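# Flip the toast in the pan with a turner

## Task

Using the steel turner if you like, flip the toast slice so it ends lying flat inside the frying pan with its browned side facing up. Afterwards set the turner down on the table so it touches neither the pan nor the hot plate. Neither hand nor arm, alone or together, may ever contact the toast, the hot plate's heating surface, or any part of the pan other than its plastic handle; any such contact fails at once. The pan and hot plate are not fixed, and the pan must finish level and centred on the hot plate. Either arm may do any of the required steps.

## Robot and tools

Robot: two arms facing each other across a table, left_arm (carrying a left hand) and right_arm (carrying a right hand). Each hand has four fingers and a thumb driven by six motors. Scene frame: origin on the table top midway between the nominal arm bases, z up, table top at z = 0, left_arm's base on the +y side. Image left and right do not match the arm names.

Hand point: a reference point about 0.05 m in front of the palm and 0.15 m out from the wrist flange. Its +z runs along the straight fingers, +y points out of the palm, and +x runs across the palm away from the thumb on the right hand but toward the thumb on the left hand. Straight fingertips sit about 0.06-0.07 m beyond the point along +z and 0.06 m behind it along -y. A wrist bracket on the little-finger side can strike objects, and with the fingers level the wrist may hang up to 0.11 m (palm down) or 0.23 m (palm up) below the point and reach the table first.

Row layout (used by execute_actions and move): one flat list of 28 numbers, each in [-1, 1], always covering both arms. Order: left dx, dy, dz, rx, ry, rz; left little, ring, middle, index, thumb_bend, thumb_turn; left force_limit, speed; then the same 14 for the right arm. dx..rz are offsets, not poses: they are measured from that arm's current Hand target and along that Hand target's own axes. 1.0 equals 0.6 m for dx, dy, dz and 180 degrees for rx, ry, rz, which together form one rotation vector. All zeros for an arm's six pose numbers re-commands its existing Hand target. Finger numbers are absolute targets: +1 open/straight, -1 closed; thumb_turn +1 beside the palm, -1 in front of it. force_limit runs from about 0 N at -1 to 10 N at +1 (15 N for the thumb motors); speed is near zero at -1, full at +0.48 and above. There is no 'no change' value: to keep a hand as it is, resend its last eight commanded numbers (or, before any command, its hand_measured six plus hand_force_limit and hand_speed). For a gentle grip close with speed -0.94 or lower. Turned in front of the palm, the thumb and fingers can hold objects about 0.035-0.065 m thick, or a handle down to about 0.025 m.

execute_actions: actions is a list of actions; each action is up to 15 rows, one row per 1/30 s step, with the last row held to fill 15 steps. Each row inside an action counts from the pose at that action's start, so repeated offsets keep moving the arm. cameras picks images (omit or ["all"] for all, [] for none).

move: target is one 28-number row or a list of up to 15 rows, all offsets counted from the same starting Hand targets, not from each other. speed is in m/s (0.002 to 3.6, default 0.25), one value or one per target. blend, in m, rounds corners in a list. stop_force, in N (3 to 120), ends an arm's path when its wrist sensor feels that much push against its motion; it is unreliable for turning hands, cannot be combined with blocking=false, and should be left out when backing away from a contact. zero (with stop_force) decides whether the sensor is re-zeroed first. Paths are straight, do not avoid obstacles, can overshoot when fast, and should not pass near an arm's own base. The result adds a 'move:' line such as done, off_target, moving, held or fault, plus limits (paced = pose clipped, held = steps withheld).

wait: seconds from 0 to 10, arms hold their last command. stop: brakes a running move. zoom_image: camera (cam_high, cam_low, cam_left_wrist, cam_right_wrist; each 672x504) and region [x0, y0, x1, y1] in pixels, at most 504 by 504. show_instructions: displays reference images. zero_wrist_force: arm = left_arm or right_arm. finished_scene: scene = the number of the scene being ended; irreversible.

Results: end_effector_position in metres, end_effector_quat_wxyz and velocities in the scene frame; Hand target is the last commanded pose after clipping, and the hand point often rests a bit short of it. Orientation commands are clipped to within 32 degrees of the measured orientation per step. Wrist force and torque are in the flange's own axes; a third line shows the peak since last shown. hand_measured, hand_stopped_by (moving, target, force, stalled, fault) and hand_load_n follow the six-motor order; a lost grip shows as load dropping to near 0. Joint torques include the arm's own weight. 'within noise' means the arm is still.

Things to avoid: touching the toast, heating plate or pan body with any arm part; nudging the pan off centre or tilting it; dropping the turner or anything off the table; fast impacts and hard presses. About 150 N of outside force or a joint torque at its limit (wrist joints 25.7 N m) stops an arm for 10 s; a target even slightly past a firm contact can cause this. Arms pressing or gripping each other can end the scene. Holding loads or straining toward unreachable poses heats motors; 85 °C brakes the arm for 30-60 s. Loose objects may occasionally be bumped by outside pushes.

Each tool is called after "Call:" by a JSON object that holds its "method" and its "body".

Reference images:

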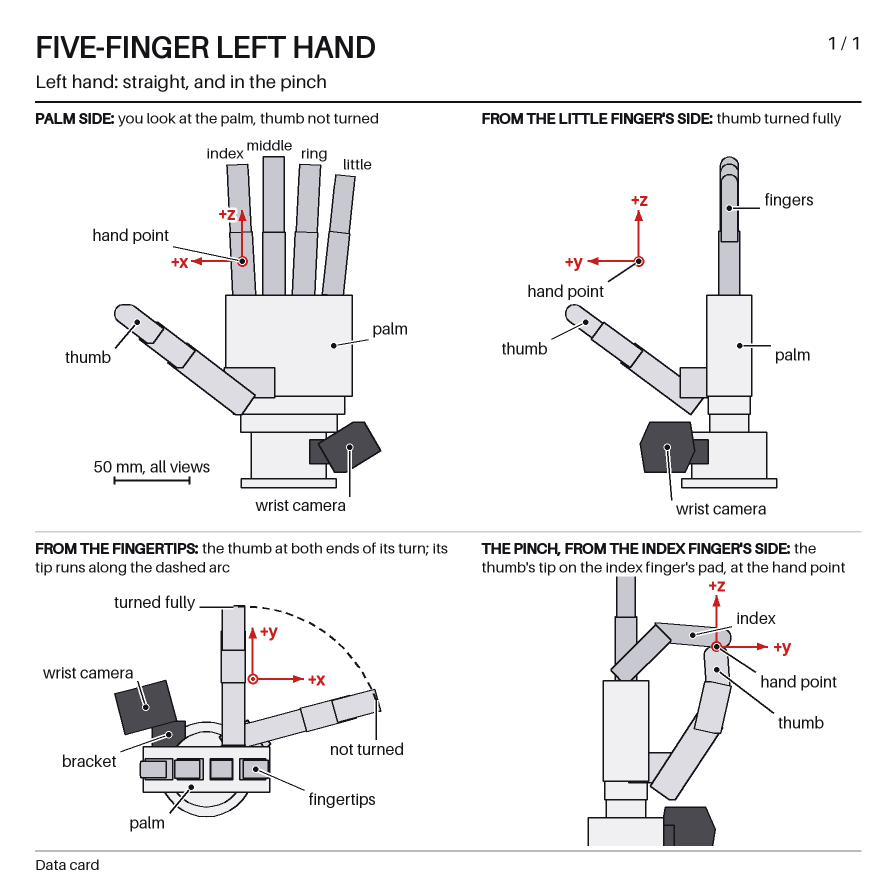

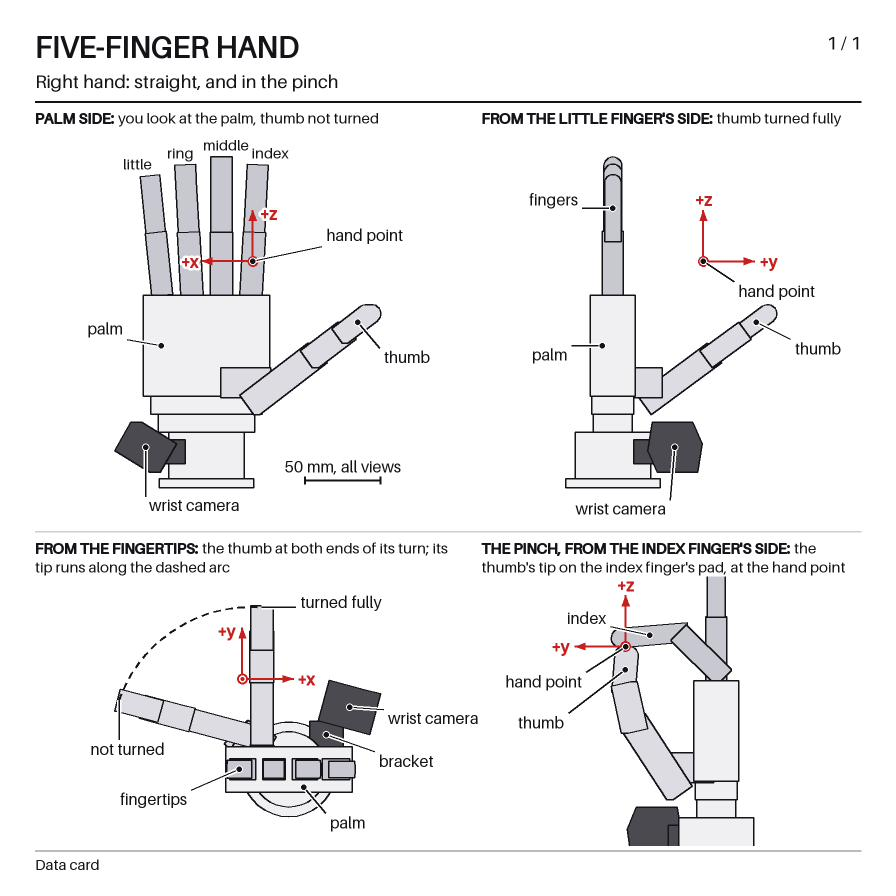

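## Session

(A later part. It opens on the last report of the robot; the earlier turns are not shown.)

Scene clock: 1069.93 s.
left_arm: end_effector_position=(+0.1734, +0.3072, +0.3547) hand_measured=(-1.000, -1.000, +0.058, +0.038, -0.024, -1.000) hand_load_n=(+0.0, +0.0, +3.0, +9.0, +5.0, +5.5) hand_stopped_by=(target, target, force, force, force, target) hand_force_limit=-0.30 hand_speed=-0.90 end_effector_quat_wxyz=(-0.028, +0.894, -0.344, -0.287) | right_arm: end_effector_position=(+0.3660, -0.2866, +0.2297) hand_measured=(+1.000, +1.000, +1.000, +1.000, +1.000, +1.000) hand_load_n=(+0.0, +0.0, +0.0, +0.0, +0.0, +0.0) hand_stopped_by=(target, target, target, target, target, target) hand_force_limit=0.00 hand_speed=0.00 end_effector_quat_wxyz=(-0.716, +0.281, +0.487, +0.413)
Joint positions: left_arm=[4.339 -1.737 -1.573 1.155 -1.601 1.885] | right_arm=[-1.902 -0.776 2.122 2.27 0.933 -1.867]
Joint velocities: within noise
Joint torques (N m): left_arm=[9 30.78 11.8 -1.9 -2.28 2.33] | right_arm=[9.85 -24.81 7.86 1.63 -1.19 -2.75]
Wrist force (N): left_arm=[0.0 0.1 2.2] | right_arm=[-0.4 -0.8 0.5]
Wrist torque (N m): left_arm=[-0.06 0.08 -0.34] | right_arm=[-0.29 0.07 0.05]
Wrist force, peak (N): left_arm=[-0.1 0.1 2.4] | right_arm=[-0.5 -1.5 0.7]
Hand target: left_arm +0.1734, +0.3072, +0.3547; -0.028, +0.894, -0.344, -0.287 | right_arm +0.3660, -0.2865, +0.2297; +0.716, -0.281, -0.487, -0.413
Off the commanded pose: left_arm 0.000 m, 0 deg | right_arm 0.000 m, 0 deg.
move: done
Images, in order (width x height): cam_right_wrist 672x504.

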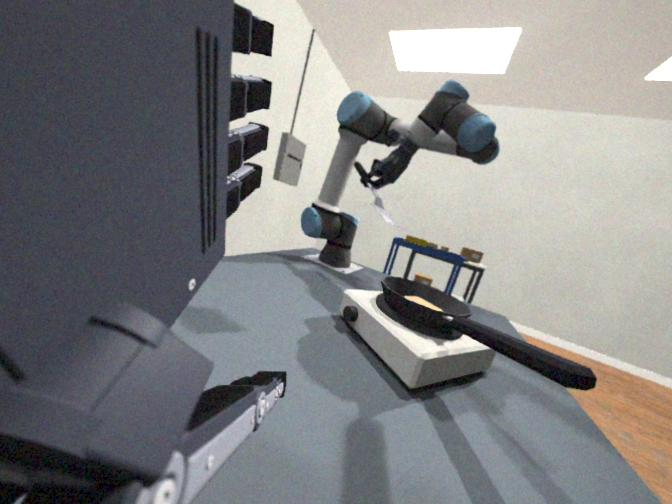

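Call:
{"method": "move", "body": {"target": [0.144,-0.0372,-0.0492,-0.0145,-0.125,-0.0185,-1,-1,-0.75,-0.65,-0.45,-1,-0.3,-0.9,0,0,0,0,0,0,1,1,1,1,1,1,0,0], "speed": 0.1, "cameras": ["cam_left_wrist","cam_right_wrist","cam_high"]}}

Call:
{"method": "zoom_image", "body": {"camera": "cam_left_wrist", "region": [250, 250, 504, 504]}}

Call:
{"method": "zoom_image", "body": {"camera": "cam_right_wrist", "region": [340, 150, 540, 350]}}

Scene clock: 1117.83 s.
left_arm: end_effector_position=(+0.2537, +0.2652, +0.3300) hand_measured=(-1.000, -1.000, +0.058, +0.038, -0.024, -1.000) hand_load_n=(+0.0, +0.0, +4.0, +7.5, +4.5, +5.0) hand_stopped_by=(target, target, force, force, force, target) hand_force_limit=-0.30 hand_speed=-0.90 end_effector_quat_wxyz=(-0.083, +0.831, -0.299, -0.462) | right_arm: end_effector_position=(+0.3660, -0.2865, +0.2297) hand_measured=(+1.000, +1.000, +1.000, +1.000, +1.000, +1.000) hand_load_n=(+0.0, +0.0, +0.0, +0.0, +0.0, +0.0) hand_stopped_by=(target, target, target, target, target, target) hand_force_limit=0.00 hand_speed=0.00 end_effector_quat_wxyz=(-0.716, +0.281, +0.487, +0.413)
Joint positions: left_arm=[4.296 -2.128 -1.323 0.903 -1.627 1.778] | right_arm=[-1.902 -0.776 2.122 2.271 0.933 -1.867]
Joint velocities: within noise
Joint torques (N m): left_arm=[-8.42 29.35 29.44 -5.45 -2.88 -2.43] | right_arm=[10.12 -25.09 0.78 1.2 -0.85 -2.85]
Wrist force (N): left_arm=[0.1 0.3 1.7] | right_arm=[-0.6 -0.7 0.5]
Wrist torque (N m): left_arm=[-0.10 0.23 -0.44] | right_arm=[-0.26 0.11 0.04]
Wrist force, peak (N): left_arm=[0.1 0.1 2.4] | right_arm=[-0.7 -0.9 0.7]
Hand target: left_arm +0.2538, +0.2652, +0.3300; -0.083, +0.831, -0.299, -0.462 | right_arm +0.3660, -0.2865, +0.2297; +0.716, -0.281, -0.487, -0.413
Off the commanded pose: left_arm 0.000 m, 0 deg | right_arm 0.000 m, 0 deg.
move: done
Images, in order (width x height): cam_high 672x504, cam_left_wrist 672x504, cam_right_wrist 672x504.

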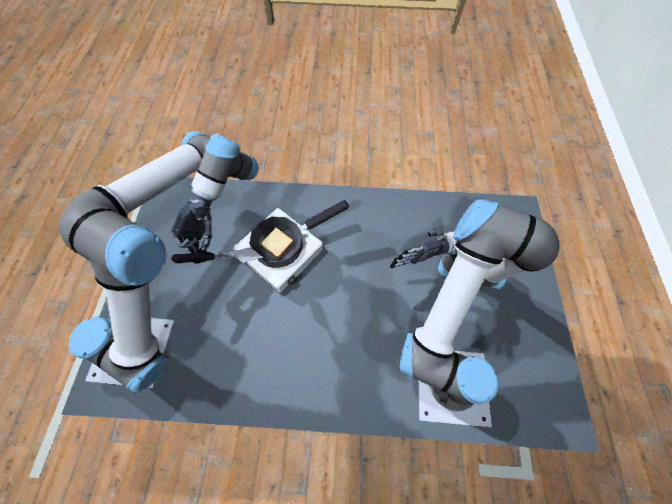

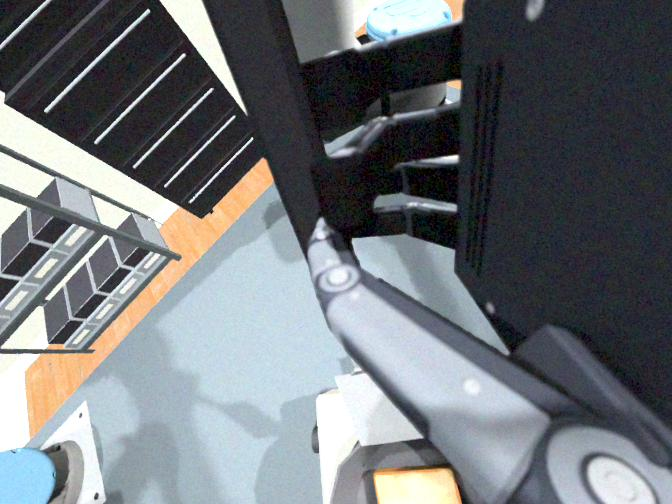

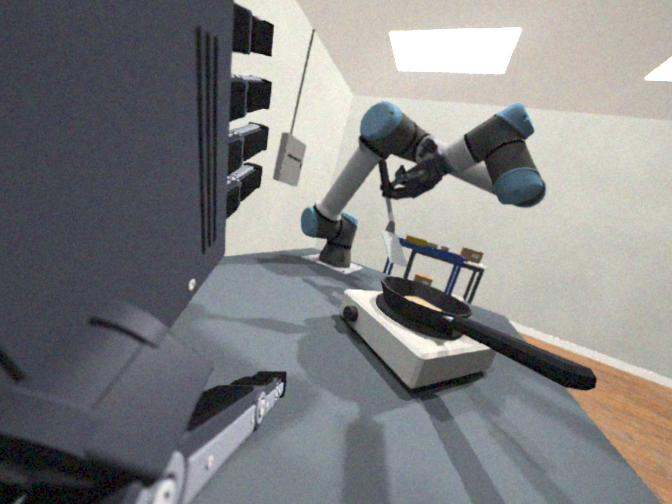

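Scaled by 1.984.

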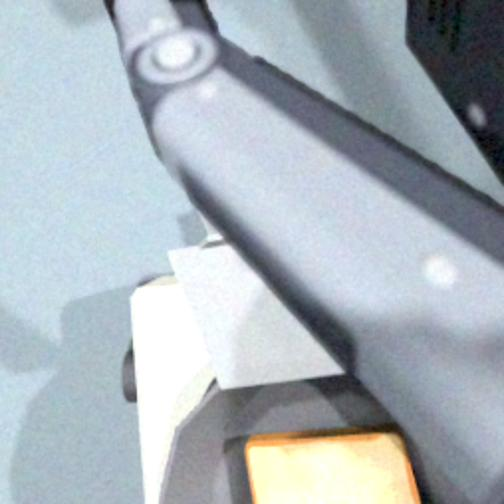

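Scaled by 2.520.

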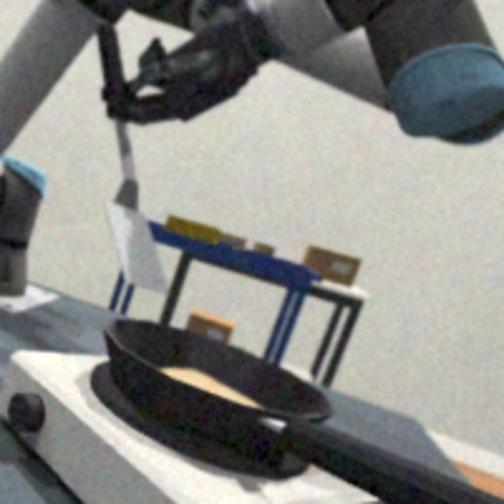

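Call:
{"method": "move", "body": {"target": [0.1242,-0.028,0.0293,0,0,0,-1,-1,-0.75,-0.65,-0.45,-1,-0.3,-0.9,0,0,0,0,0,0,1,1,1,1,1,1,0,0], "speed": 0.03, "stop_force": 3, "cameras": ["cam_left_wrist","cam_right_wrist"]}}

Call:
{"method": "zoom_image", "body": {"camera": "cam_left_wrist", "region": [250, 250, 504, 504]}}

Call:
{"method": "zoom_image", "body": {"camera": "cam_right_wrist", "region": [340, 180, 510, 350]}}

Scene clock: 1145.23 s.
left_arm: end_effector_position=(+0.2801, +0.2547, +0.2569) hand_measured=(-1.000, -1.000, +0.058, +0.038, -0.022, -1.000) hand_load_n=(+0.0, +0.0, +11.5, +0.5, +12.0, -3.0) hand_stopped_by=(target, target, force, force, force, target) hand_force_limit=-0.30 hand_speed=-0.90 end_effector_quat_wxyz=(-0.083, +0.831, -0.299, -0.462) | right_arm: end_effector_position=(+0.3660, -0.2865, +0.2297) hand_measured=(+1.000, +1.000, +1.000, +1.000, +1.000, +1.000) hand_load_n=(+0.0, +0.0, +0.0, +0.0, +0.0, +0.0) hand_stopped_by=(target, target, target, target, target, target) hand_force_limit=0.00 hand_speed=0.00 end_effector_quat_wxyz=(-0.716, +0.281, +0.487, +0.413)
Joint positions: left_arm=[4.3 -2.254 -1.31 1.017 -1.63 1.78] | right_arm=[-1.902 -0.776 2.122 2.271 0.933 -1.867]
Joint velocities: within noise
Joint torques (N m): left_arm=[9.43 31.57 28.58 -0.35 -3.01 2.63] | right_arm=[9.69 -24.73 -7.57 1.5 -0.68 -2.79]
Wrist force (N): left_arm=[-1.0 0.7 0.0] | right_arm=[-0.4 -0.8 0.4]
Wrist torque (N m): left_arm=[-0.08 0.49 -0.30] | right_arm=[-0.28 0.08 0.04]
Wrist force, peak (N): left_arm=[0.2 0.0 2.0] | right_arm=[-0.6 -1.0 0.6]
Hand target: left_arm +0.2801, +0.2547, +0.2569; -0.083, +0.831, -0.299, -0.462 | right_arm +0.3660, -0.2865, +0.2297; +0.716, -0.281, -0.487, -0.413
Off the commanded pose: left_arm 0.000 m, 0 deg | right_arm 0.000 m, 0 deg.
move: done
Images, in order (width x height): cam_left_wrist 672x504, cam_right_wrist 672x504.

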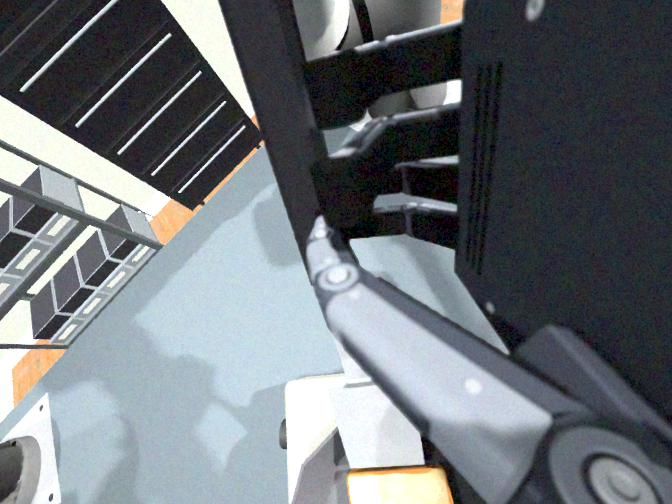

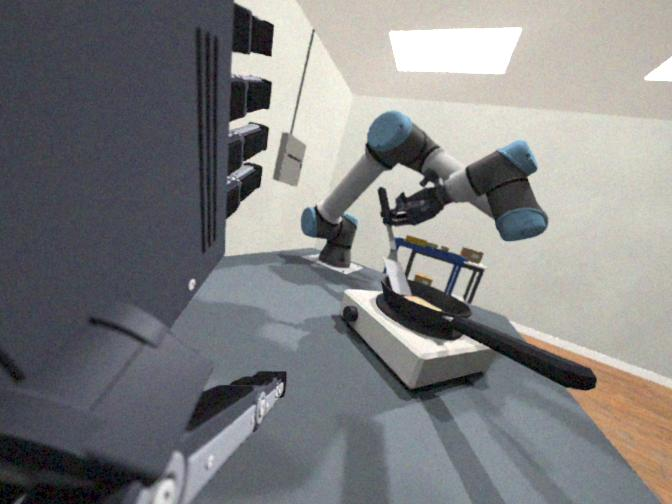

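Scaled by 1.984.

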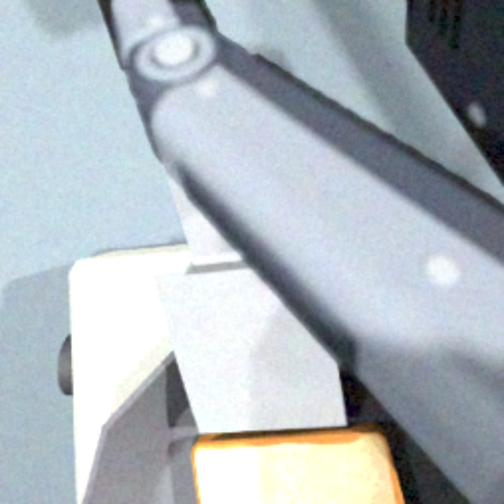

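Scaled by 2.965.

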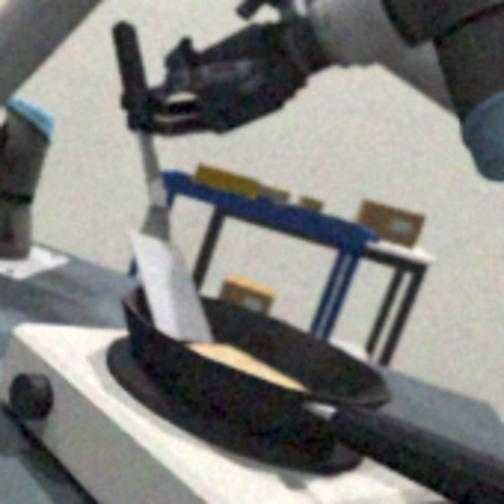

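Call:
{"method": "move", "body": {"target": [[-0.0409,0.0069,-0.028,0,0,0,-1,-1,-0.75,-0.65,-0.45,-1,-0.3,-0.9,0,0,0,0,0,0,1,1,1,1,1,1,0,0],[-0.0193,0.0292,-0.063,0,-0.075,0,-1,-1,-0.75,-0.65,-0.45,-1,-0.3,-0.9,0,0,0,0,0,0,1,1,1,1,1,1,0,0]], "speed": 0.06, "cameras": ["cam_left_wrist","cam_right_wrist"]}}

Call:
{"method": "zoom_image", "body": {"camera": "cam_left_wrist", "region": [250, 250, 504, 504]}}

Call:
{"method": "zoom_image", "body": {"camera": "cam_right_wrist", "region": [340, 180, 510, 350]}}

Scene clock: 1172.13 s.
left_arm: end_effector_position=(+0.2926, +0.2298, +0.2900) hand_measured=(-1.000, -1.000, +0.058, +0.038, -0.024, -1.000) hand_load_n=(+0.0, +0.0, +11.5, +2.0, +2.0, -3.0) hand_stopped_by=(target, target, force, force, force, target) hand_force_limit=-0.30 hand_speed=-0.90 end_effector_quat_wxyz=(-0.117, +0.770, -0.287, -0.557) | right_arm: end_effector_position=(+0.3660, -0.2865, +0.2297) hand_measured=(+1.000, +1.000, +1.000, +1.000, +1.000, +1.000) hand_load_n=(+0.0, +0.0, +0.0, +0.0, +0.0, +0.0) hand_stopped_by=(target, target, target, target, target, target) hand_force_limit=0.00 hand_speed=0.00 end_effector_quat_wxyz=(-0.716, +0.281, +0.487, +0.413)
Joint positions: left_arm=[4.253 -2.373 -1.17 0.762 -1.634 1.744] | right_arm=[-1.902 -0.776 2.122 2.271 0.933 -1.867]
Joint velocities: within noise
Joint torques (N m): left_arm=[-8.49 36.8 27.13 -5.13 -2.87 -2.6] | right_arm=[9.7 -25.33 -15.52 1.43 -0.66 -2.76]
Wrist force (N): left_arm=[-0.8 -0.3 -0.3] | right_arm=[-0.3 -0.6 0.1]
Wrist torque (N m): left_arm=[-0.22 0.62 -0.47] | right_arm=[-0.23 0.07 0.06]
Wrist force, peak (N): left_arm=[0.1 0.6 1.9] | right_arm=[-0.5 -0.8 0.7]
Hand target: left_arm +0.2927, +0.2298, +0.2900; -0.117, +0.770, -0.287, -0.557 | right_arm +0.3660, -0.2865, +0.2297; +0.716, -0.281, -0.487, -0.413
Off the commanded pose: left_arm 0.000 m, 0 deg | right_arm 0.000 m, 0 deg.
move: done
Images, in order (width x height): cam_left_wrist 672x504, cam_right_wrist 672x504.

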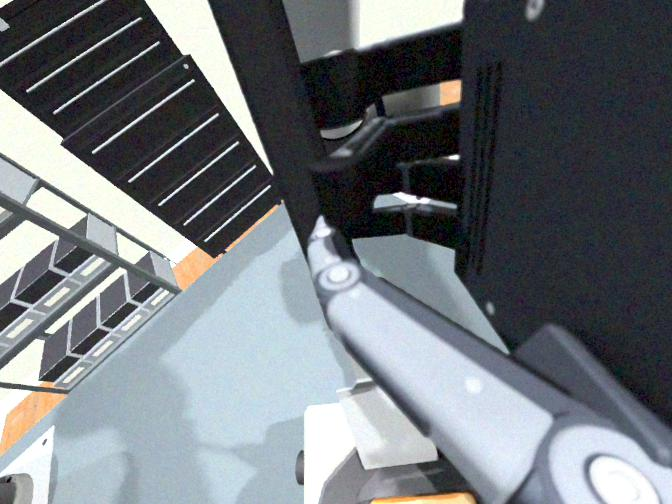

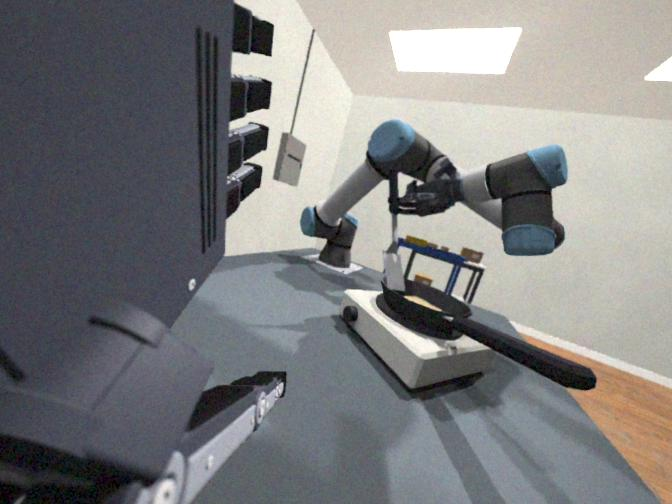

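Scaled by 1.984.

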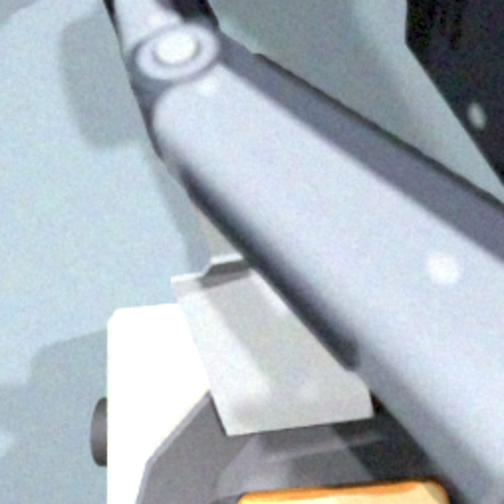

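Scaled by 2.965.

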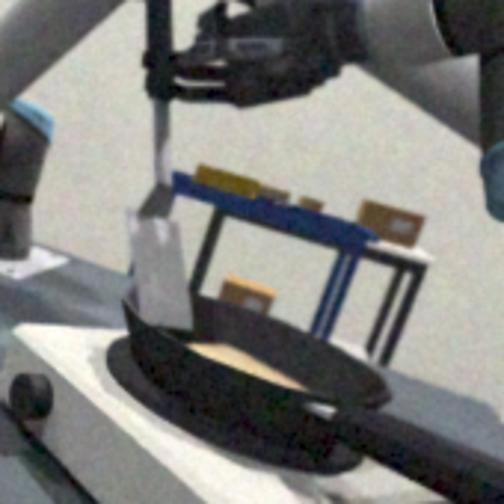

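Call:
{"method": "move", "body": {"target": [0.0028,-0.0308,-0.0195,0.019,-0.0029,0.0072,-1,-1,-0.75,-0.65,-0.45,-1,-0.3,-0.9,0,0,0,0,0,0,1,1,1,1,1,1,0,0], "speed": 0.04, "cameras": ["cam_left_wrist","cam_right_wrist"]}}

Call:
{"method": "zoom_image", "body": {"camera": "cam_left_wrist", "region": [250, 250, 504, 504]}}

Call:
{"method": "zoom_image", "body": {"camera": "cam_right_wrist", "region": [340, 180, 510, 350]}}

Scene clock: 1196.20 s.
left_arm: end_effector_position=(+0.3128, +0.2383, +0.2900) hand_measured=(-1.000, -1.000, +0.058, +0.038, -0.024, -1.000) hand_load_n=(+0.0, +0.0, +8.0, +3.0, +6.5, +0.5) hand_stopped_by=(target, target, force, force, force, target) hand_force_limit=-0.30 hand_speed=-0.90 end_effector_quat_wxyz=(-0.135, +0.761, -0.312, -0.553) | right_arm: end_effector_position=(+0.3660, -0.2865, +0.2297) hand_measured=(+1.000, +1.000, +1.000, +1.000, +1.000, +1.000) hand_load_n=(+0.0, +0.0, +0.0, +0.0, +0.0, +0.0) hand_stopped_by=(target, target, target, target, target, target) hand_force_limit=0.00 hand_speed=0.00 end_effector_quat_wxyz=(-0.716, +0.281, +0.487, +0.413)
Joint positions: left_arm=[4.257 -2.411 -1.098 0.731 -1.697 1.768] | right_arm=[-1.902 -0.776 2.122 2.271 0.933 -1.867]
Joint velocities: within noise
Joint torques (N m): left_arm=[8.42 37.56 29.85 -5.01 -3.06 2.28] | right_arm=[9.57 -25.14 -16.24 1.43 -0.47 -2.71]
Wrist force (N): left_arm=[-0.2 0.8 0.8] | right_arm=[-0.6 -0.8 0.2]
Wrist torque (N m): left_arm=[-0.14 0.50 -0.42] | right_arm=[-0.26 0.11 0.04]
Wrist force, peak (N): left_arm=[-0.2 0.8 0.8] | right_arm=[-0.8 -0.9 0.5]
Hand target: left_arm +0.3129, +0.2383, +0.2900; -0.135, +0.761, -0.312, -0.553 | right_arm +0.3660, -0.2865, +0.2297; +0.716, -0.281, -0.487, -0.413
Off the commanded pose: left_arm 0.000 m, 0 deg | right_arm 0.000 m, 0 deg.
move: done
Images, in order (width x height): cam_left_wrist 672x504, cam_right_wrist 672x504.

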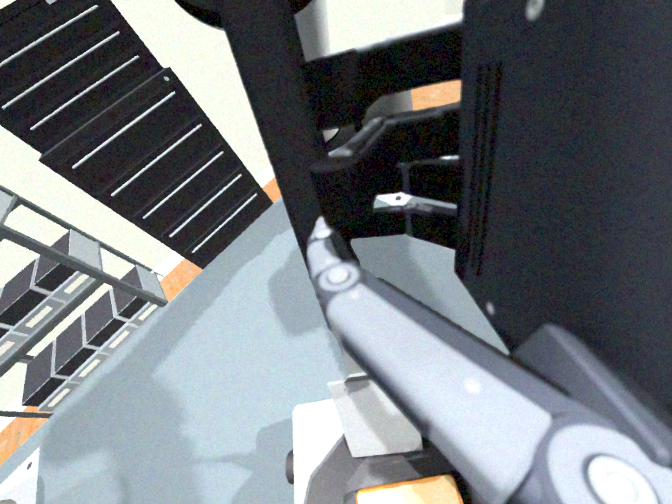

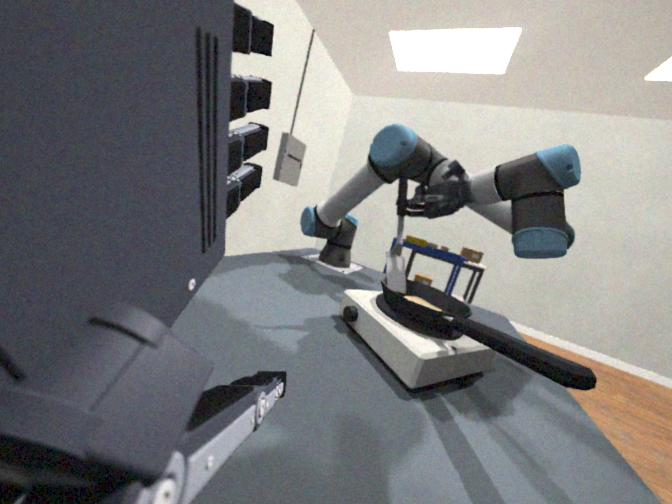

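Scaled by 1.984.

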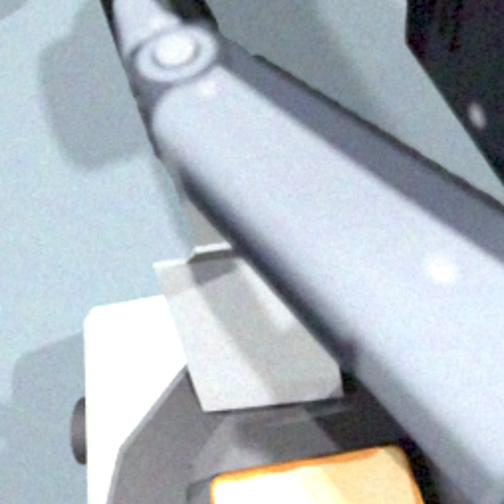

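Scaled by 2.965.

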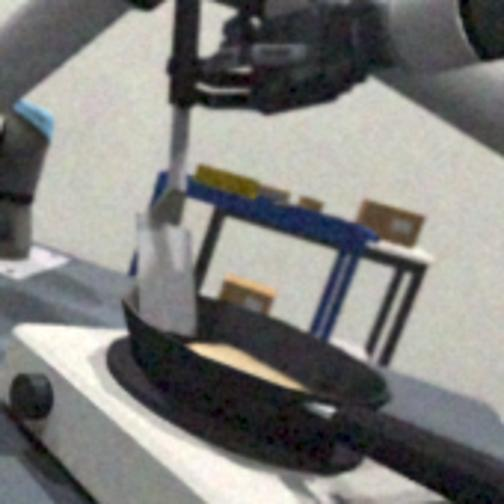

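Call:
{"method": "move", "body": {"target": [-0.0083,-0.001,-0.0262,-0.0257,0.0039,-0.0098,-1,-1,-0.8,-0.7,-0.5,-1,0.4,-0.95,0,0,0,0,0,0,1,1,1,1,1,1,0,0], "speed": 0.04, "cameras": ["cam_left_wrist","cam_right_wrist"]}}

Call:
{"method": "zoom_image", "body": {"camera": "cam_left_wrist", "region": [250, 250, 504, 504]}}

Scene clock: 1216.03 s.
left_arm: end_effector_position=(+0.3242, +0.2317, +0.3000) hand_measured=(-1.000, -1.000, +0.058, +0.026, -0.466, -1.000) hand_load_n=(+0.0, +0.0, +0.0, +0.0, +0.0, +0.0) hand_stopped_by=(target, target, force, force, moving, target) hand_force_limit=0.40 hand_speed=-0.95 end_effector_quat_wxyz=(-0.111, +0.774, -0.279, -0.558) | right_arm: end_effector_position=(+0.3660, -0.2865, +0.2297) hand_measured=(+1.000, +1.000, +1.000, +1.000, +1.000, +1.000) hand_load_n=(+0.0, +0.5, +0.0, +0.0, +0.0, +0.0) hand_stopped_by=(target, target, target, target, target, target) hand_force_limit=0.00 hand_speed=0.00 end_effector_quat_wxyz=(-0.716, +0.281, +0.487, +0.413)
Joint positions: left_arm=[4.287 -2.416 -1.062 0.698 -1.644 1.747] | right_arm=[-1.902 -0.776 2.122 2.271 0.933 -1.867]
Joint velocities: within noise
Joint torques (N m): left_arm=[7.42 38.6 25.78 -0.11 2.4 -2.1] | right_arm=[8.88 -25.26 -16.27 1.32 -0.29 -2.71]
Wrist force (N): left_arm=[-1.2 0.2 0.9] | right_arm=[-0.5 -0.7 0.3]
Wrist torque (N m): left_arm=[-0.19 0.35 -0.45] | right_arm=[-0.26 0.10 0.04]
Wrist force, peak (N): left_arm=[-1.5 0.7 0.8] | right_arm=[-0.6 -1.0 0.5]
Hand target: left_arm +0.3242, +0.2317, +0.3000; -0.111, +0.774, -0.279, -0.558 | right_arm +0.3660, -0.2865, +0.2297; +0.716, -0.281, -0.487, -0.413
Off the commanded pose: left_arm 0.000 m, 0 deg | right_arm 0.000 m, 0 deg.
move: moving (left_arm; no rest 5 s after the path's end)
Images, in order (width x height): cam_left_wrist 672x504, cam_right_wrist 672x504.

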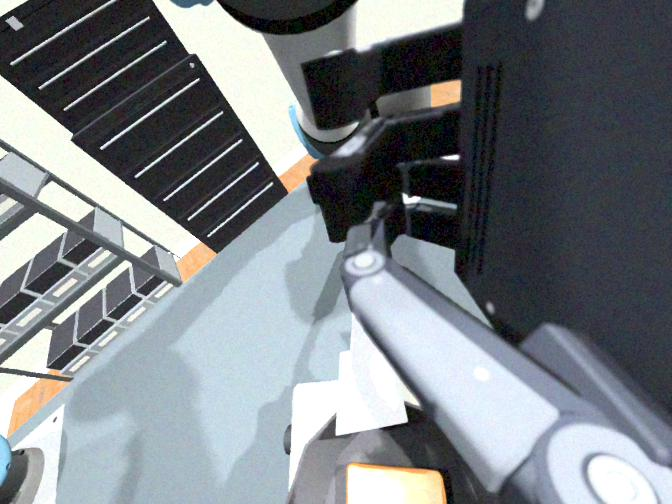

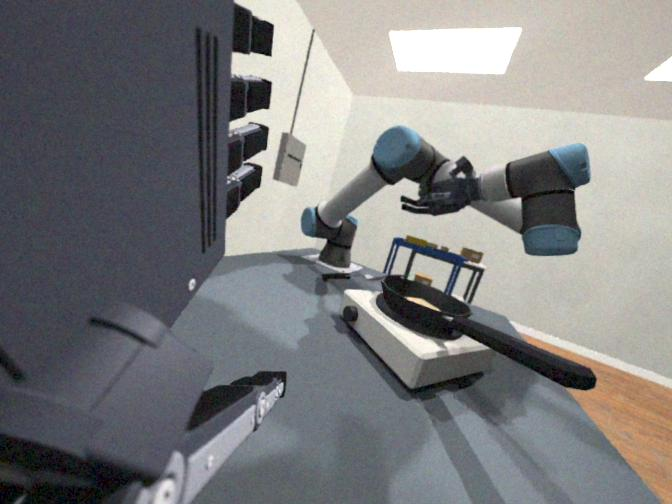

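Scaled by 1.984.

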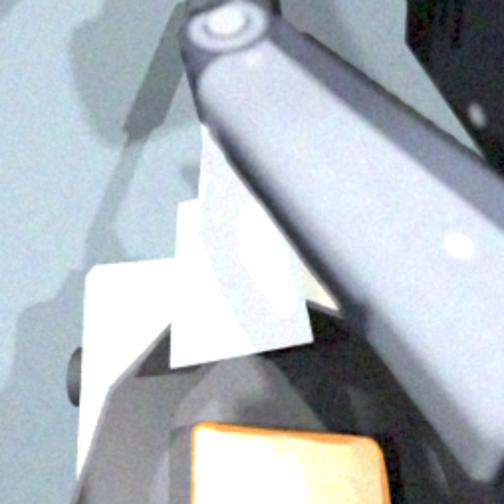

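Call:
{"method": "move", "body": {"target": [-0.15,0.02,-0.06,0,0,0,-1,-1,0.1,0.1,1,-1,0,0.2,0,0,0,0,0,0,1,1,1,1,1,1,0,0], "speed": 0.1, "cameras": ["cam_left_wrist","cam_high","cam_low","cam_right_wrist"]}}

Call:
{"method": "zoom_image", "body": {"camera": "cam_high", "region": [150, 180, 350, 340]}}

Call:
{"method": "zoom_image", "body": {"camera": "cam_right_wrist", "region": [290, 220, 540, 400]}}

Scene clock: 1222.57 s.
left_arm: end_effector_position=(+0.3264, +0.2322, +0.3976) hand_measured=(-1.000, -1.000, +0.100, +0.100, +1.000, -1.000) hand_load_n=(+0.0, +0.0, +0.0, +0.0, -0.5, +0.5) hand_stopped_by=(target, target, target, target, target, target) hand_force_limit=0.00 hand_speed=0.20 end_effector_quat_wxyz=(-0.111, +0.774, -0.279, -0.558) | right_arm: end_effector_position=(+0.3660, -0.2865, +0.2297) hand_measured=(+1.000, +1.000, +1.000, +1.000, +1.000, +1.000) hand_load_n=(+0.0, +0.0, +0.0, +0.0, +0.0, +0.0) hand_stopped_by=(target, target, target, target, target, target) hand_force_limit=0.00 hand_speed=0.00 end_effector_quat_wxyz=(-0.716, +0.281, +0.487, +0.413)
Joint positions: left_arm=[4.289 -2.357 -0.913 0.49 -1.646 1.748] | right_arm=[-1.902 -0.776 2.122 2.271 0.933 -1.867]
Joint velocities: within noise
Joint torques (N m): left_arm=[-7.45 37.34 31.4 -4.64 -2.82 -1.03] | right_arm=[8.84 -25.45 -16.32 1.31 -0.16 -2.62]
Wrist force (N): left_arm=[-1.3 0.3 0.9] | right_arm=[-0.5 -0.6 0.5]
Wrist torque (N m): left_arm=[-0.17 0.34 -0.45] | right_arm=[-0.25 0.09 0.05]
Wrist force, peak (N): left_arm=[-1.9 0.3 0.5] | right_arm=[-0.7 -1.0 0.5]
Hand target: left_arm +0.3264, +0.2321, +0.3977; -0.111, +0.774, -0.279, -0.558 | right_arm +0.3660, -0.2865, +0.2297; +0.716, -0.281, -0.487, -0.413
Off the commanded pose: left_arm 0.000 m, 0 deg | right_arm 0.000 m, 0 deg.
move: done

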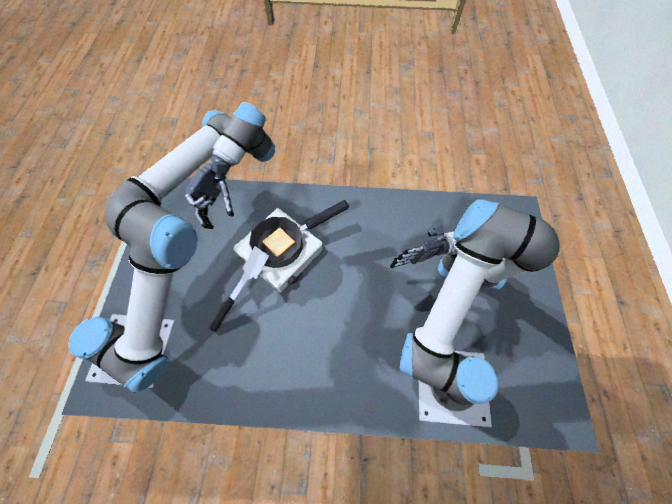

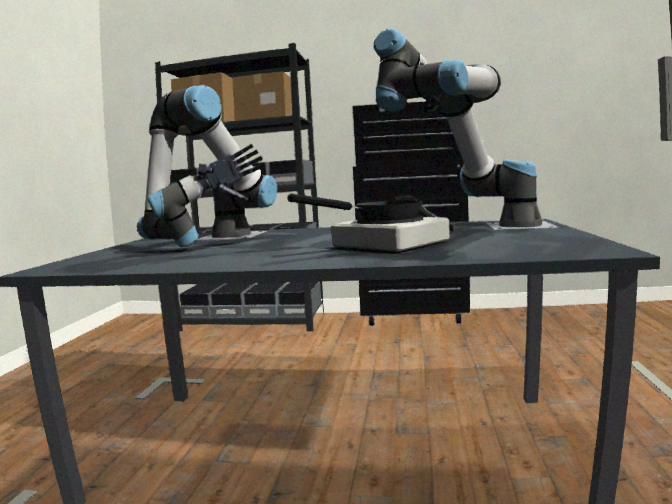

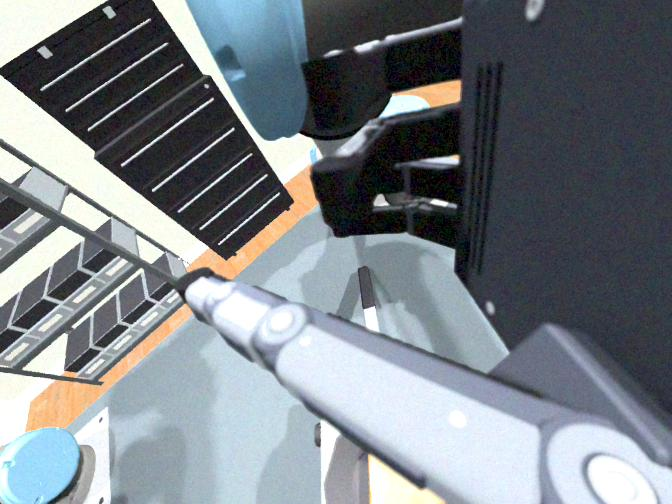

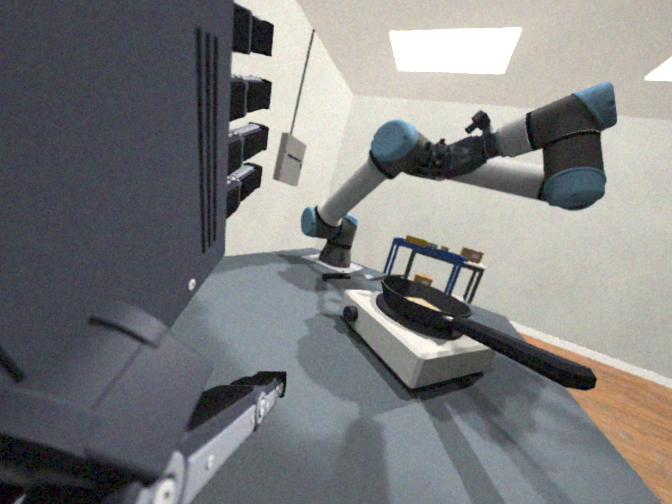

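Scaled by 2.520.

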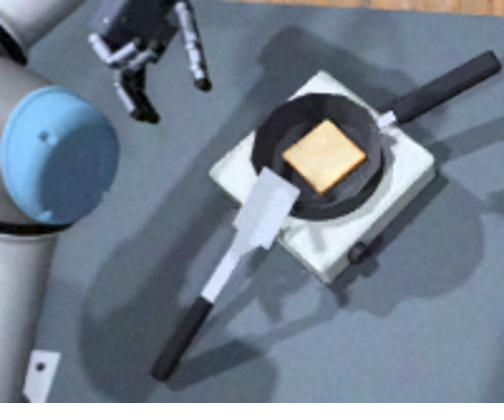

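Scaled by 2.016.

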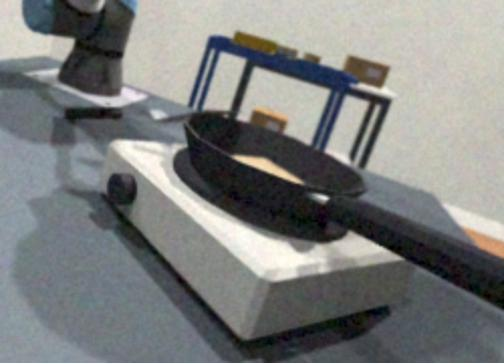

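Call:
{"method": "move", "body": {"target": [0.2445,-0.0828,0.2603,0.0394,0.4975,-0.0327,0,0,0,0,1,-1,0,0.2,0,0,0,0,0,0,1,1,1,1,1,1,0,0], "speed": 0.15, "cameras": ["cam_left_wrist","cam_high","cam_right_wrist"]}}

Scene clock: 1279.00 s.
left_arm: end_effector_position=(+0.2613, +0.3032, +0.2000) hand_measured=(+0.000, +0.000, +0.000, +0.000, +1.000, -1.000) hand_load_n=(+0.0, +0.0, +0.0, +0.0, +0.0, +0.0) hand_stopped_by=(target, target, target, target, target, target) hand_force_limit=0.00 hand_speed=0.20 end_effector_quat_wxyz=(+0.048, +0.946, -0.271, +0.170) | right_arm: end_effector_position=(+0.3660, -0.2865, +0.2297) hand_measured=(+1.000, +1.000, +1.000, +1.000, +1.000, +1.000) hand_load_n=(+0.0, +0.0, +0.0, +0.0, +0.0, +0.0) hand_stopped_by=(target, target, target, target, target, target) hand_force_limit=0.00 hand_speed=0.00 end_effector_quat_wxyz=(-0.716, +0.281, +0.487, +0.413)
Joint positions: left_arm=[4.573 -1.371 -2.089 2.222 -1.442 1.928] | right_arm=[-1.902 -0.776 2.122 2.271 0.933 -1.867]
Joint velocities: within noise
Joint torques (N m): left_arm=[9.08 14.93 5.76 0.71 3.22 2.42] | right_arm=[8.72 -25.73 -15.95 1.32 -0.04 -2.7]
Wrist force (N): left_arm=[0.1 0.6 1.1] | right_arm=[-0.5 -0.7 0.5]
Wrist torque (N m): left_arm=[0.06 0.00 0.04] | right_arm=[-0.27 0.09 0.04]
Wrist force, peak (N): left_arm=[-1.6 0.4 0.9] | right_arm=[-0.6 -0.9 0.6]
Hand target: left_arm +0.2613, +0.3032, +0.2000; +0.049, +0.946, -0.271, +0.170 | right_arm +0.3660, -0.2865, +0.2297; +0.716, -0.281, -0.487, -0.413
Off the commanded pose: left_arm 0.000 m, 0 deg | right_arm 0.000 m, 0 deg.
move: done
Images, in order (width x height): cam_high 672x504, cam_left_wrist 672x504, cam_right_wrist 672x504.

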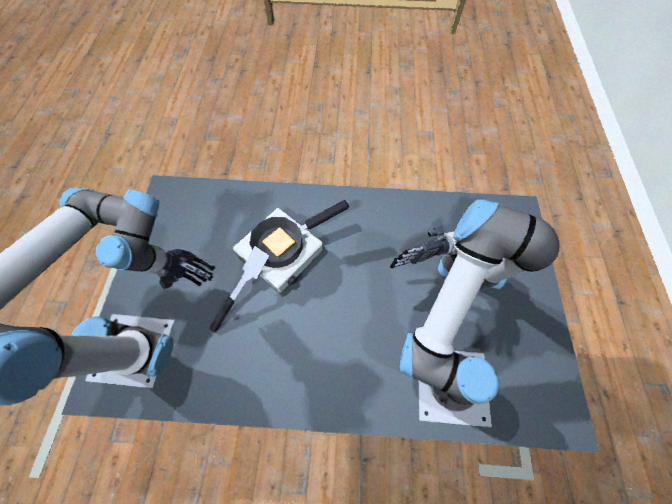

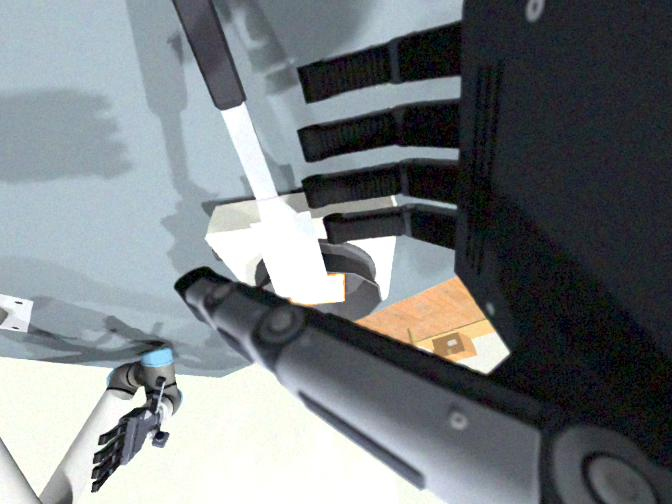

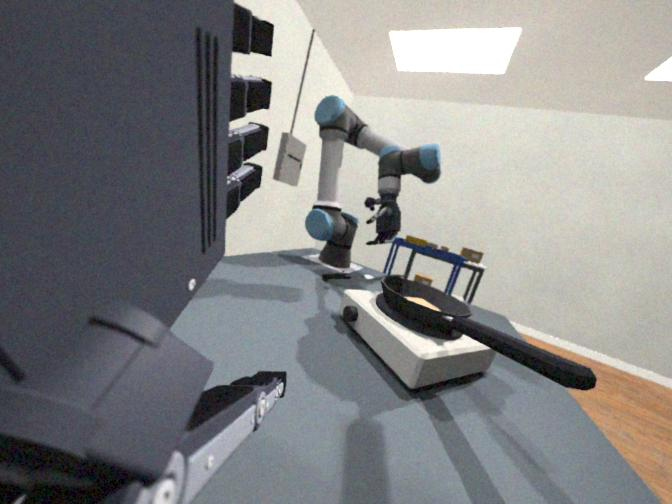

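Call:
{"method": "move", "body": {"target": [-0.12,0.04,0,0,0,0,0,0,0,0,1,-1,0,0.2,0,0,0,0,0,0,1,1,1,1,1,1,0,0], "speed": 0.15, "cameras": ["cam_left_wrist"]}}

Call:
{"method": "zoom_image", "body": {"camera": "cam_left_wrist", "region": [120, 0, 420, 300]}}

Scene clock: 1292.67 s.
left_arm: end_effector_position=(+0.1914, +0.3185, +0.1748) hand_measured=(+0.000, +0.000, +0.000, +0.000, +1.000, -1.000) hand_load_n=(+0.0, +0.0, +0.0, +0.0, +0.0, +0.0) hand_stopped_by=(target, target, target, target, target, target) hand_force_limit=0.00 hand_speed=0.20 end_effector_quat_wxyz=(+0.049, +0.946, -0.271, +0.170) | right_arm: end_effector_position=(+0.3660, -0.2865, +0.2297) hand_measured=(+1.000, +1.000, +1.000, +1.000, +1.000, +1.000) hand_load_n=(+0.0, +0.0, +0.0, +0.0, +0.0, +0.0) hand_stopped_by=(target, target, target, target, target, target) hand_force_limit=0.00 hand_speed=0.00 end_effector_quat_wxyz=(-0.716, +0.281, +0.487, +0.413)
Joint positions: left_arm=[4.595 -1.191 -2.278 2.229 -1.435 1.949] | right_arm=[-1.902 -0.776 2.122 2.271 0.933 -1.867]
Joint velocities: within noise
Joint torques (N m): left_arm=[10.44 11.23 5.8 -4.07 3.13 2.13] | right_arm=[8.35 -26.04 -16.11 1.28 0.09 -2.63]
Wrist force (N): left_arm=[0.7 0.9 1.0] | right_arm=[-0.4 -0.7 0.4]
Wrist torque (N m): left_arm=[0.13 -0.11 0.07] | right_arm=[-0.26 0.08 0.04]
Wrist force, peak (N): left_arm=[0.8 0.9 1.2] | right_arm=[-0.6 -1.0 0.5]
Hand target: left_arm +0.1914, +0.3185, +0.1748; +0.049, +0.946, -0.271, +0.170 | right_arm +0.3660, -0.2865, +0.2297; +0.716, -0.281, -0.487, -0.413
Off the commanded pose: left_arm 0.000 m, 0 deg | right_arm 0.000 m, 0 deg.
move: done
Images, in order (width x height): cam_left_wrist 672x504.

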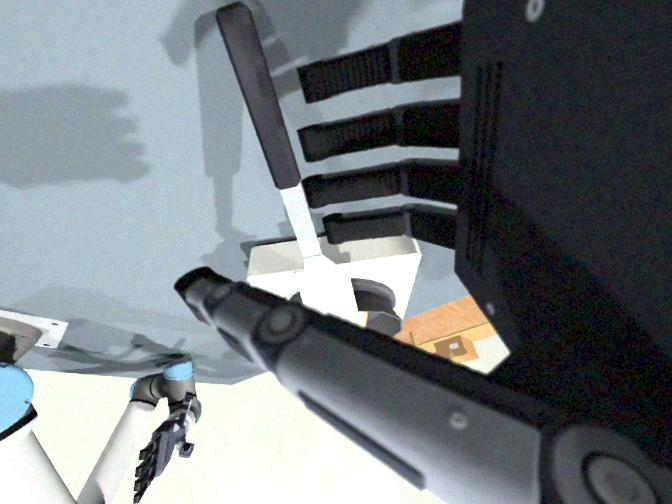

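Scaled by 1.680.

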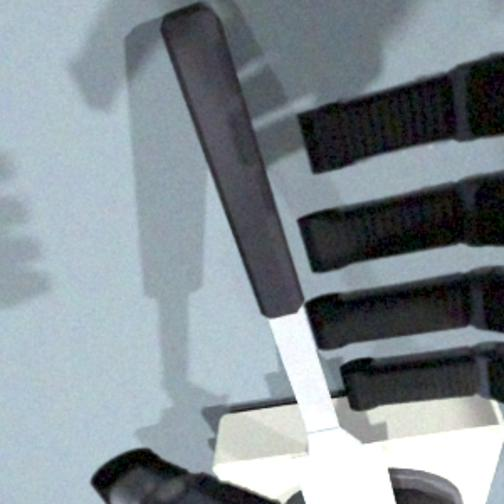

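Call:
{"method": "move", "body": {"target": [[0.038,-0.0197,0.1113,0,0,0,-0.15,-0.1,0,0.1,1,-1,0,0.2,0,0,0,0,0,0,1,1,1,1,1,1,0,0],[-0.003,-0.0195,0.2215,0,0,0,-0.15,-0.1,0,0.1,1,-1,0,0.2,0,0,0,0,0,0,1,1,1,1,1,1,0,0]], "speed": 0.08, "stop_force": 6, "cameras": ["cam_left_wrist"]}}

Scene clock: 1306.97 s.
left_arm: end_effector_position=(+0.2355, +0.3049, +0.0497) hand_measured=(-0.150, -0.100, +0.000, +0.100, +1.000, -1.000) hand_load_n=(+0.0, +0.0, +0.5, +0.0, +0.0, -0.5) hand_stopped_by=(target, target, target, target, target, target) hand_force_limit=0.00 hand_speed=0.20 end_effector_quat_wxyz=(+0.049, +0.946, -0.271, +0.170) | right_arm: end_effector_position=(+0.3660, -0.2865, +0.2297) hand_measured=(+1.000, +1.000, +1.000, +1.000, +1.000, +1.000) hand_load_n=(+0.0, +0.0, +0.0, +0.0, +0.0, +0.0) hand_stopped_by=(target, target, target, target, target, target) hand_force_limit=0.00 hand_speed=0.00 end_effector_quat_wxyz=(-0.716, +0.281, +0.487, +0.413)
Joint positions: left_arm=[4.556 -1.55 -2.391 2.705 -1.447 1.912] | right_arm=[-1.902 -0.776 2.122 2.271 0.933 -1.867]
Joint velocities: within noise
Joint torques (N m): left_arm=[-8.41 4.59 0.9 0.82 -2.6 -2.74] | right_arm=[7.88 -26.15 -16.21 1.19 0.17 -2.62]
Wrist force (N): left_arm=[0.7 0.7 0.9] | right_arm=[-0.6 -0.8 0.3]
Wrist torque (N m): left_arm=[0.07 -0.09 0.07] | right_arm=[-0.27 0.11 0.03]
Wrist force, peak (N): left_arm=[1.0 0.7 1.3] | right_arm=[-0.7 -1.0 0.5]
Hand target: left_arm +0.2355, +0.3049, +0.0497; +0.049, +0.946, -0.271, +0.170 | right_arm +0.3660, -0.2865, +0.2297; +0.716, -0.281, -0.487, -0.413
Off the commanded pose: left_arm 0.000 m, 0 deg | right_arm 0.000 m, 0 deg.
move: done
Images, in order (width x height): cam_left_wrist 672x504.

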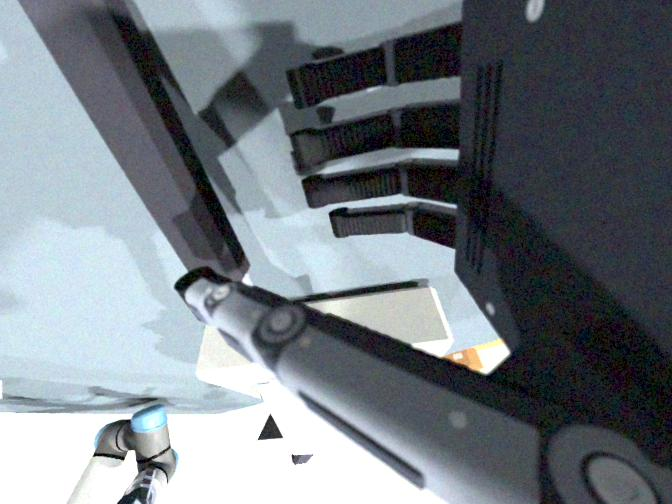

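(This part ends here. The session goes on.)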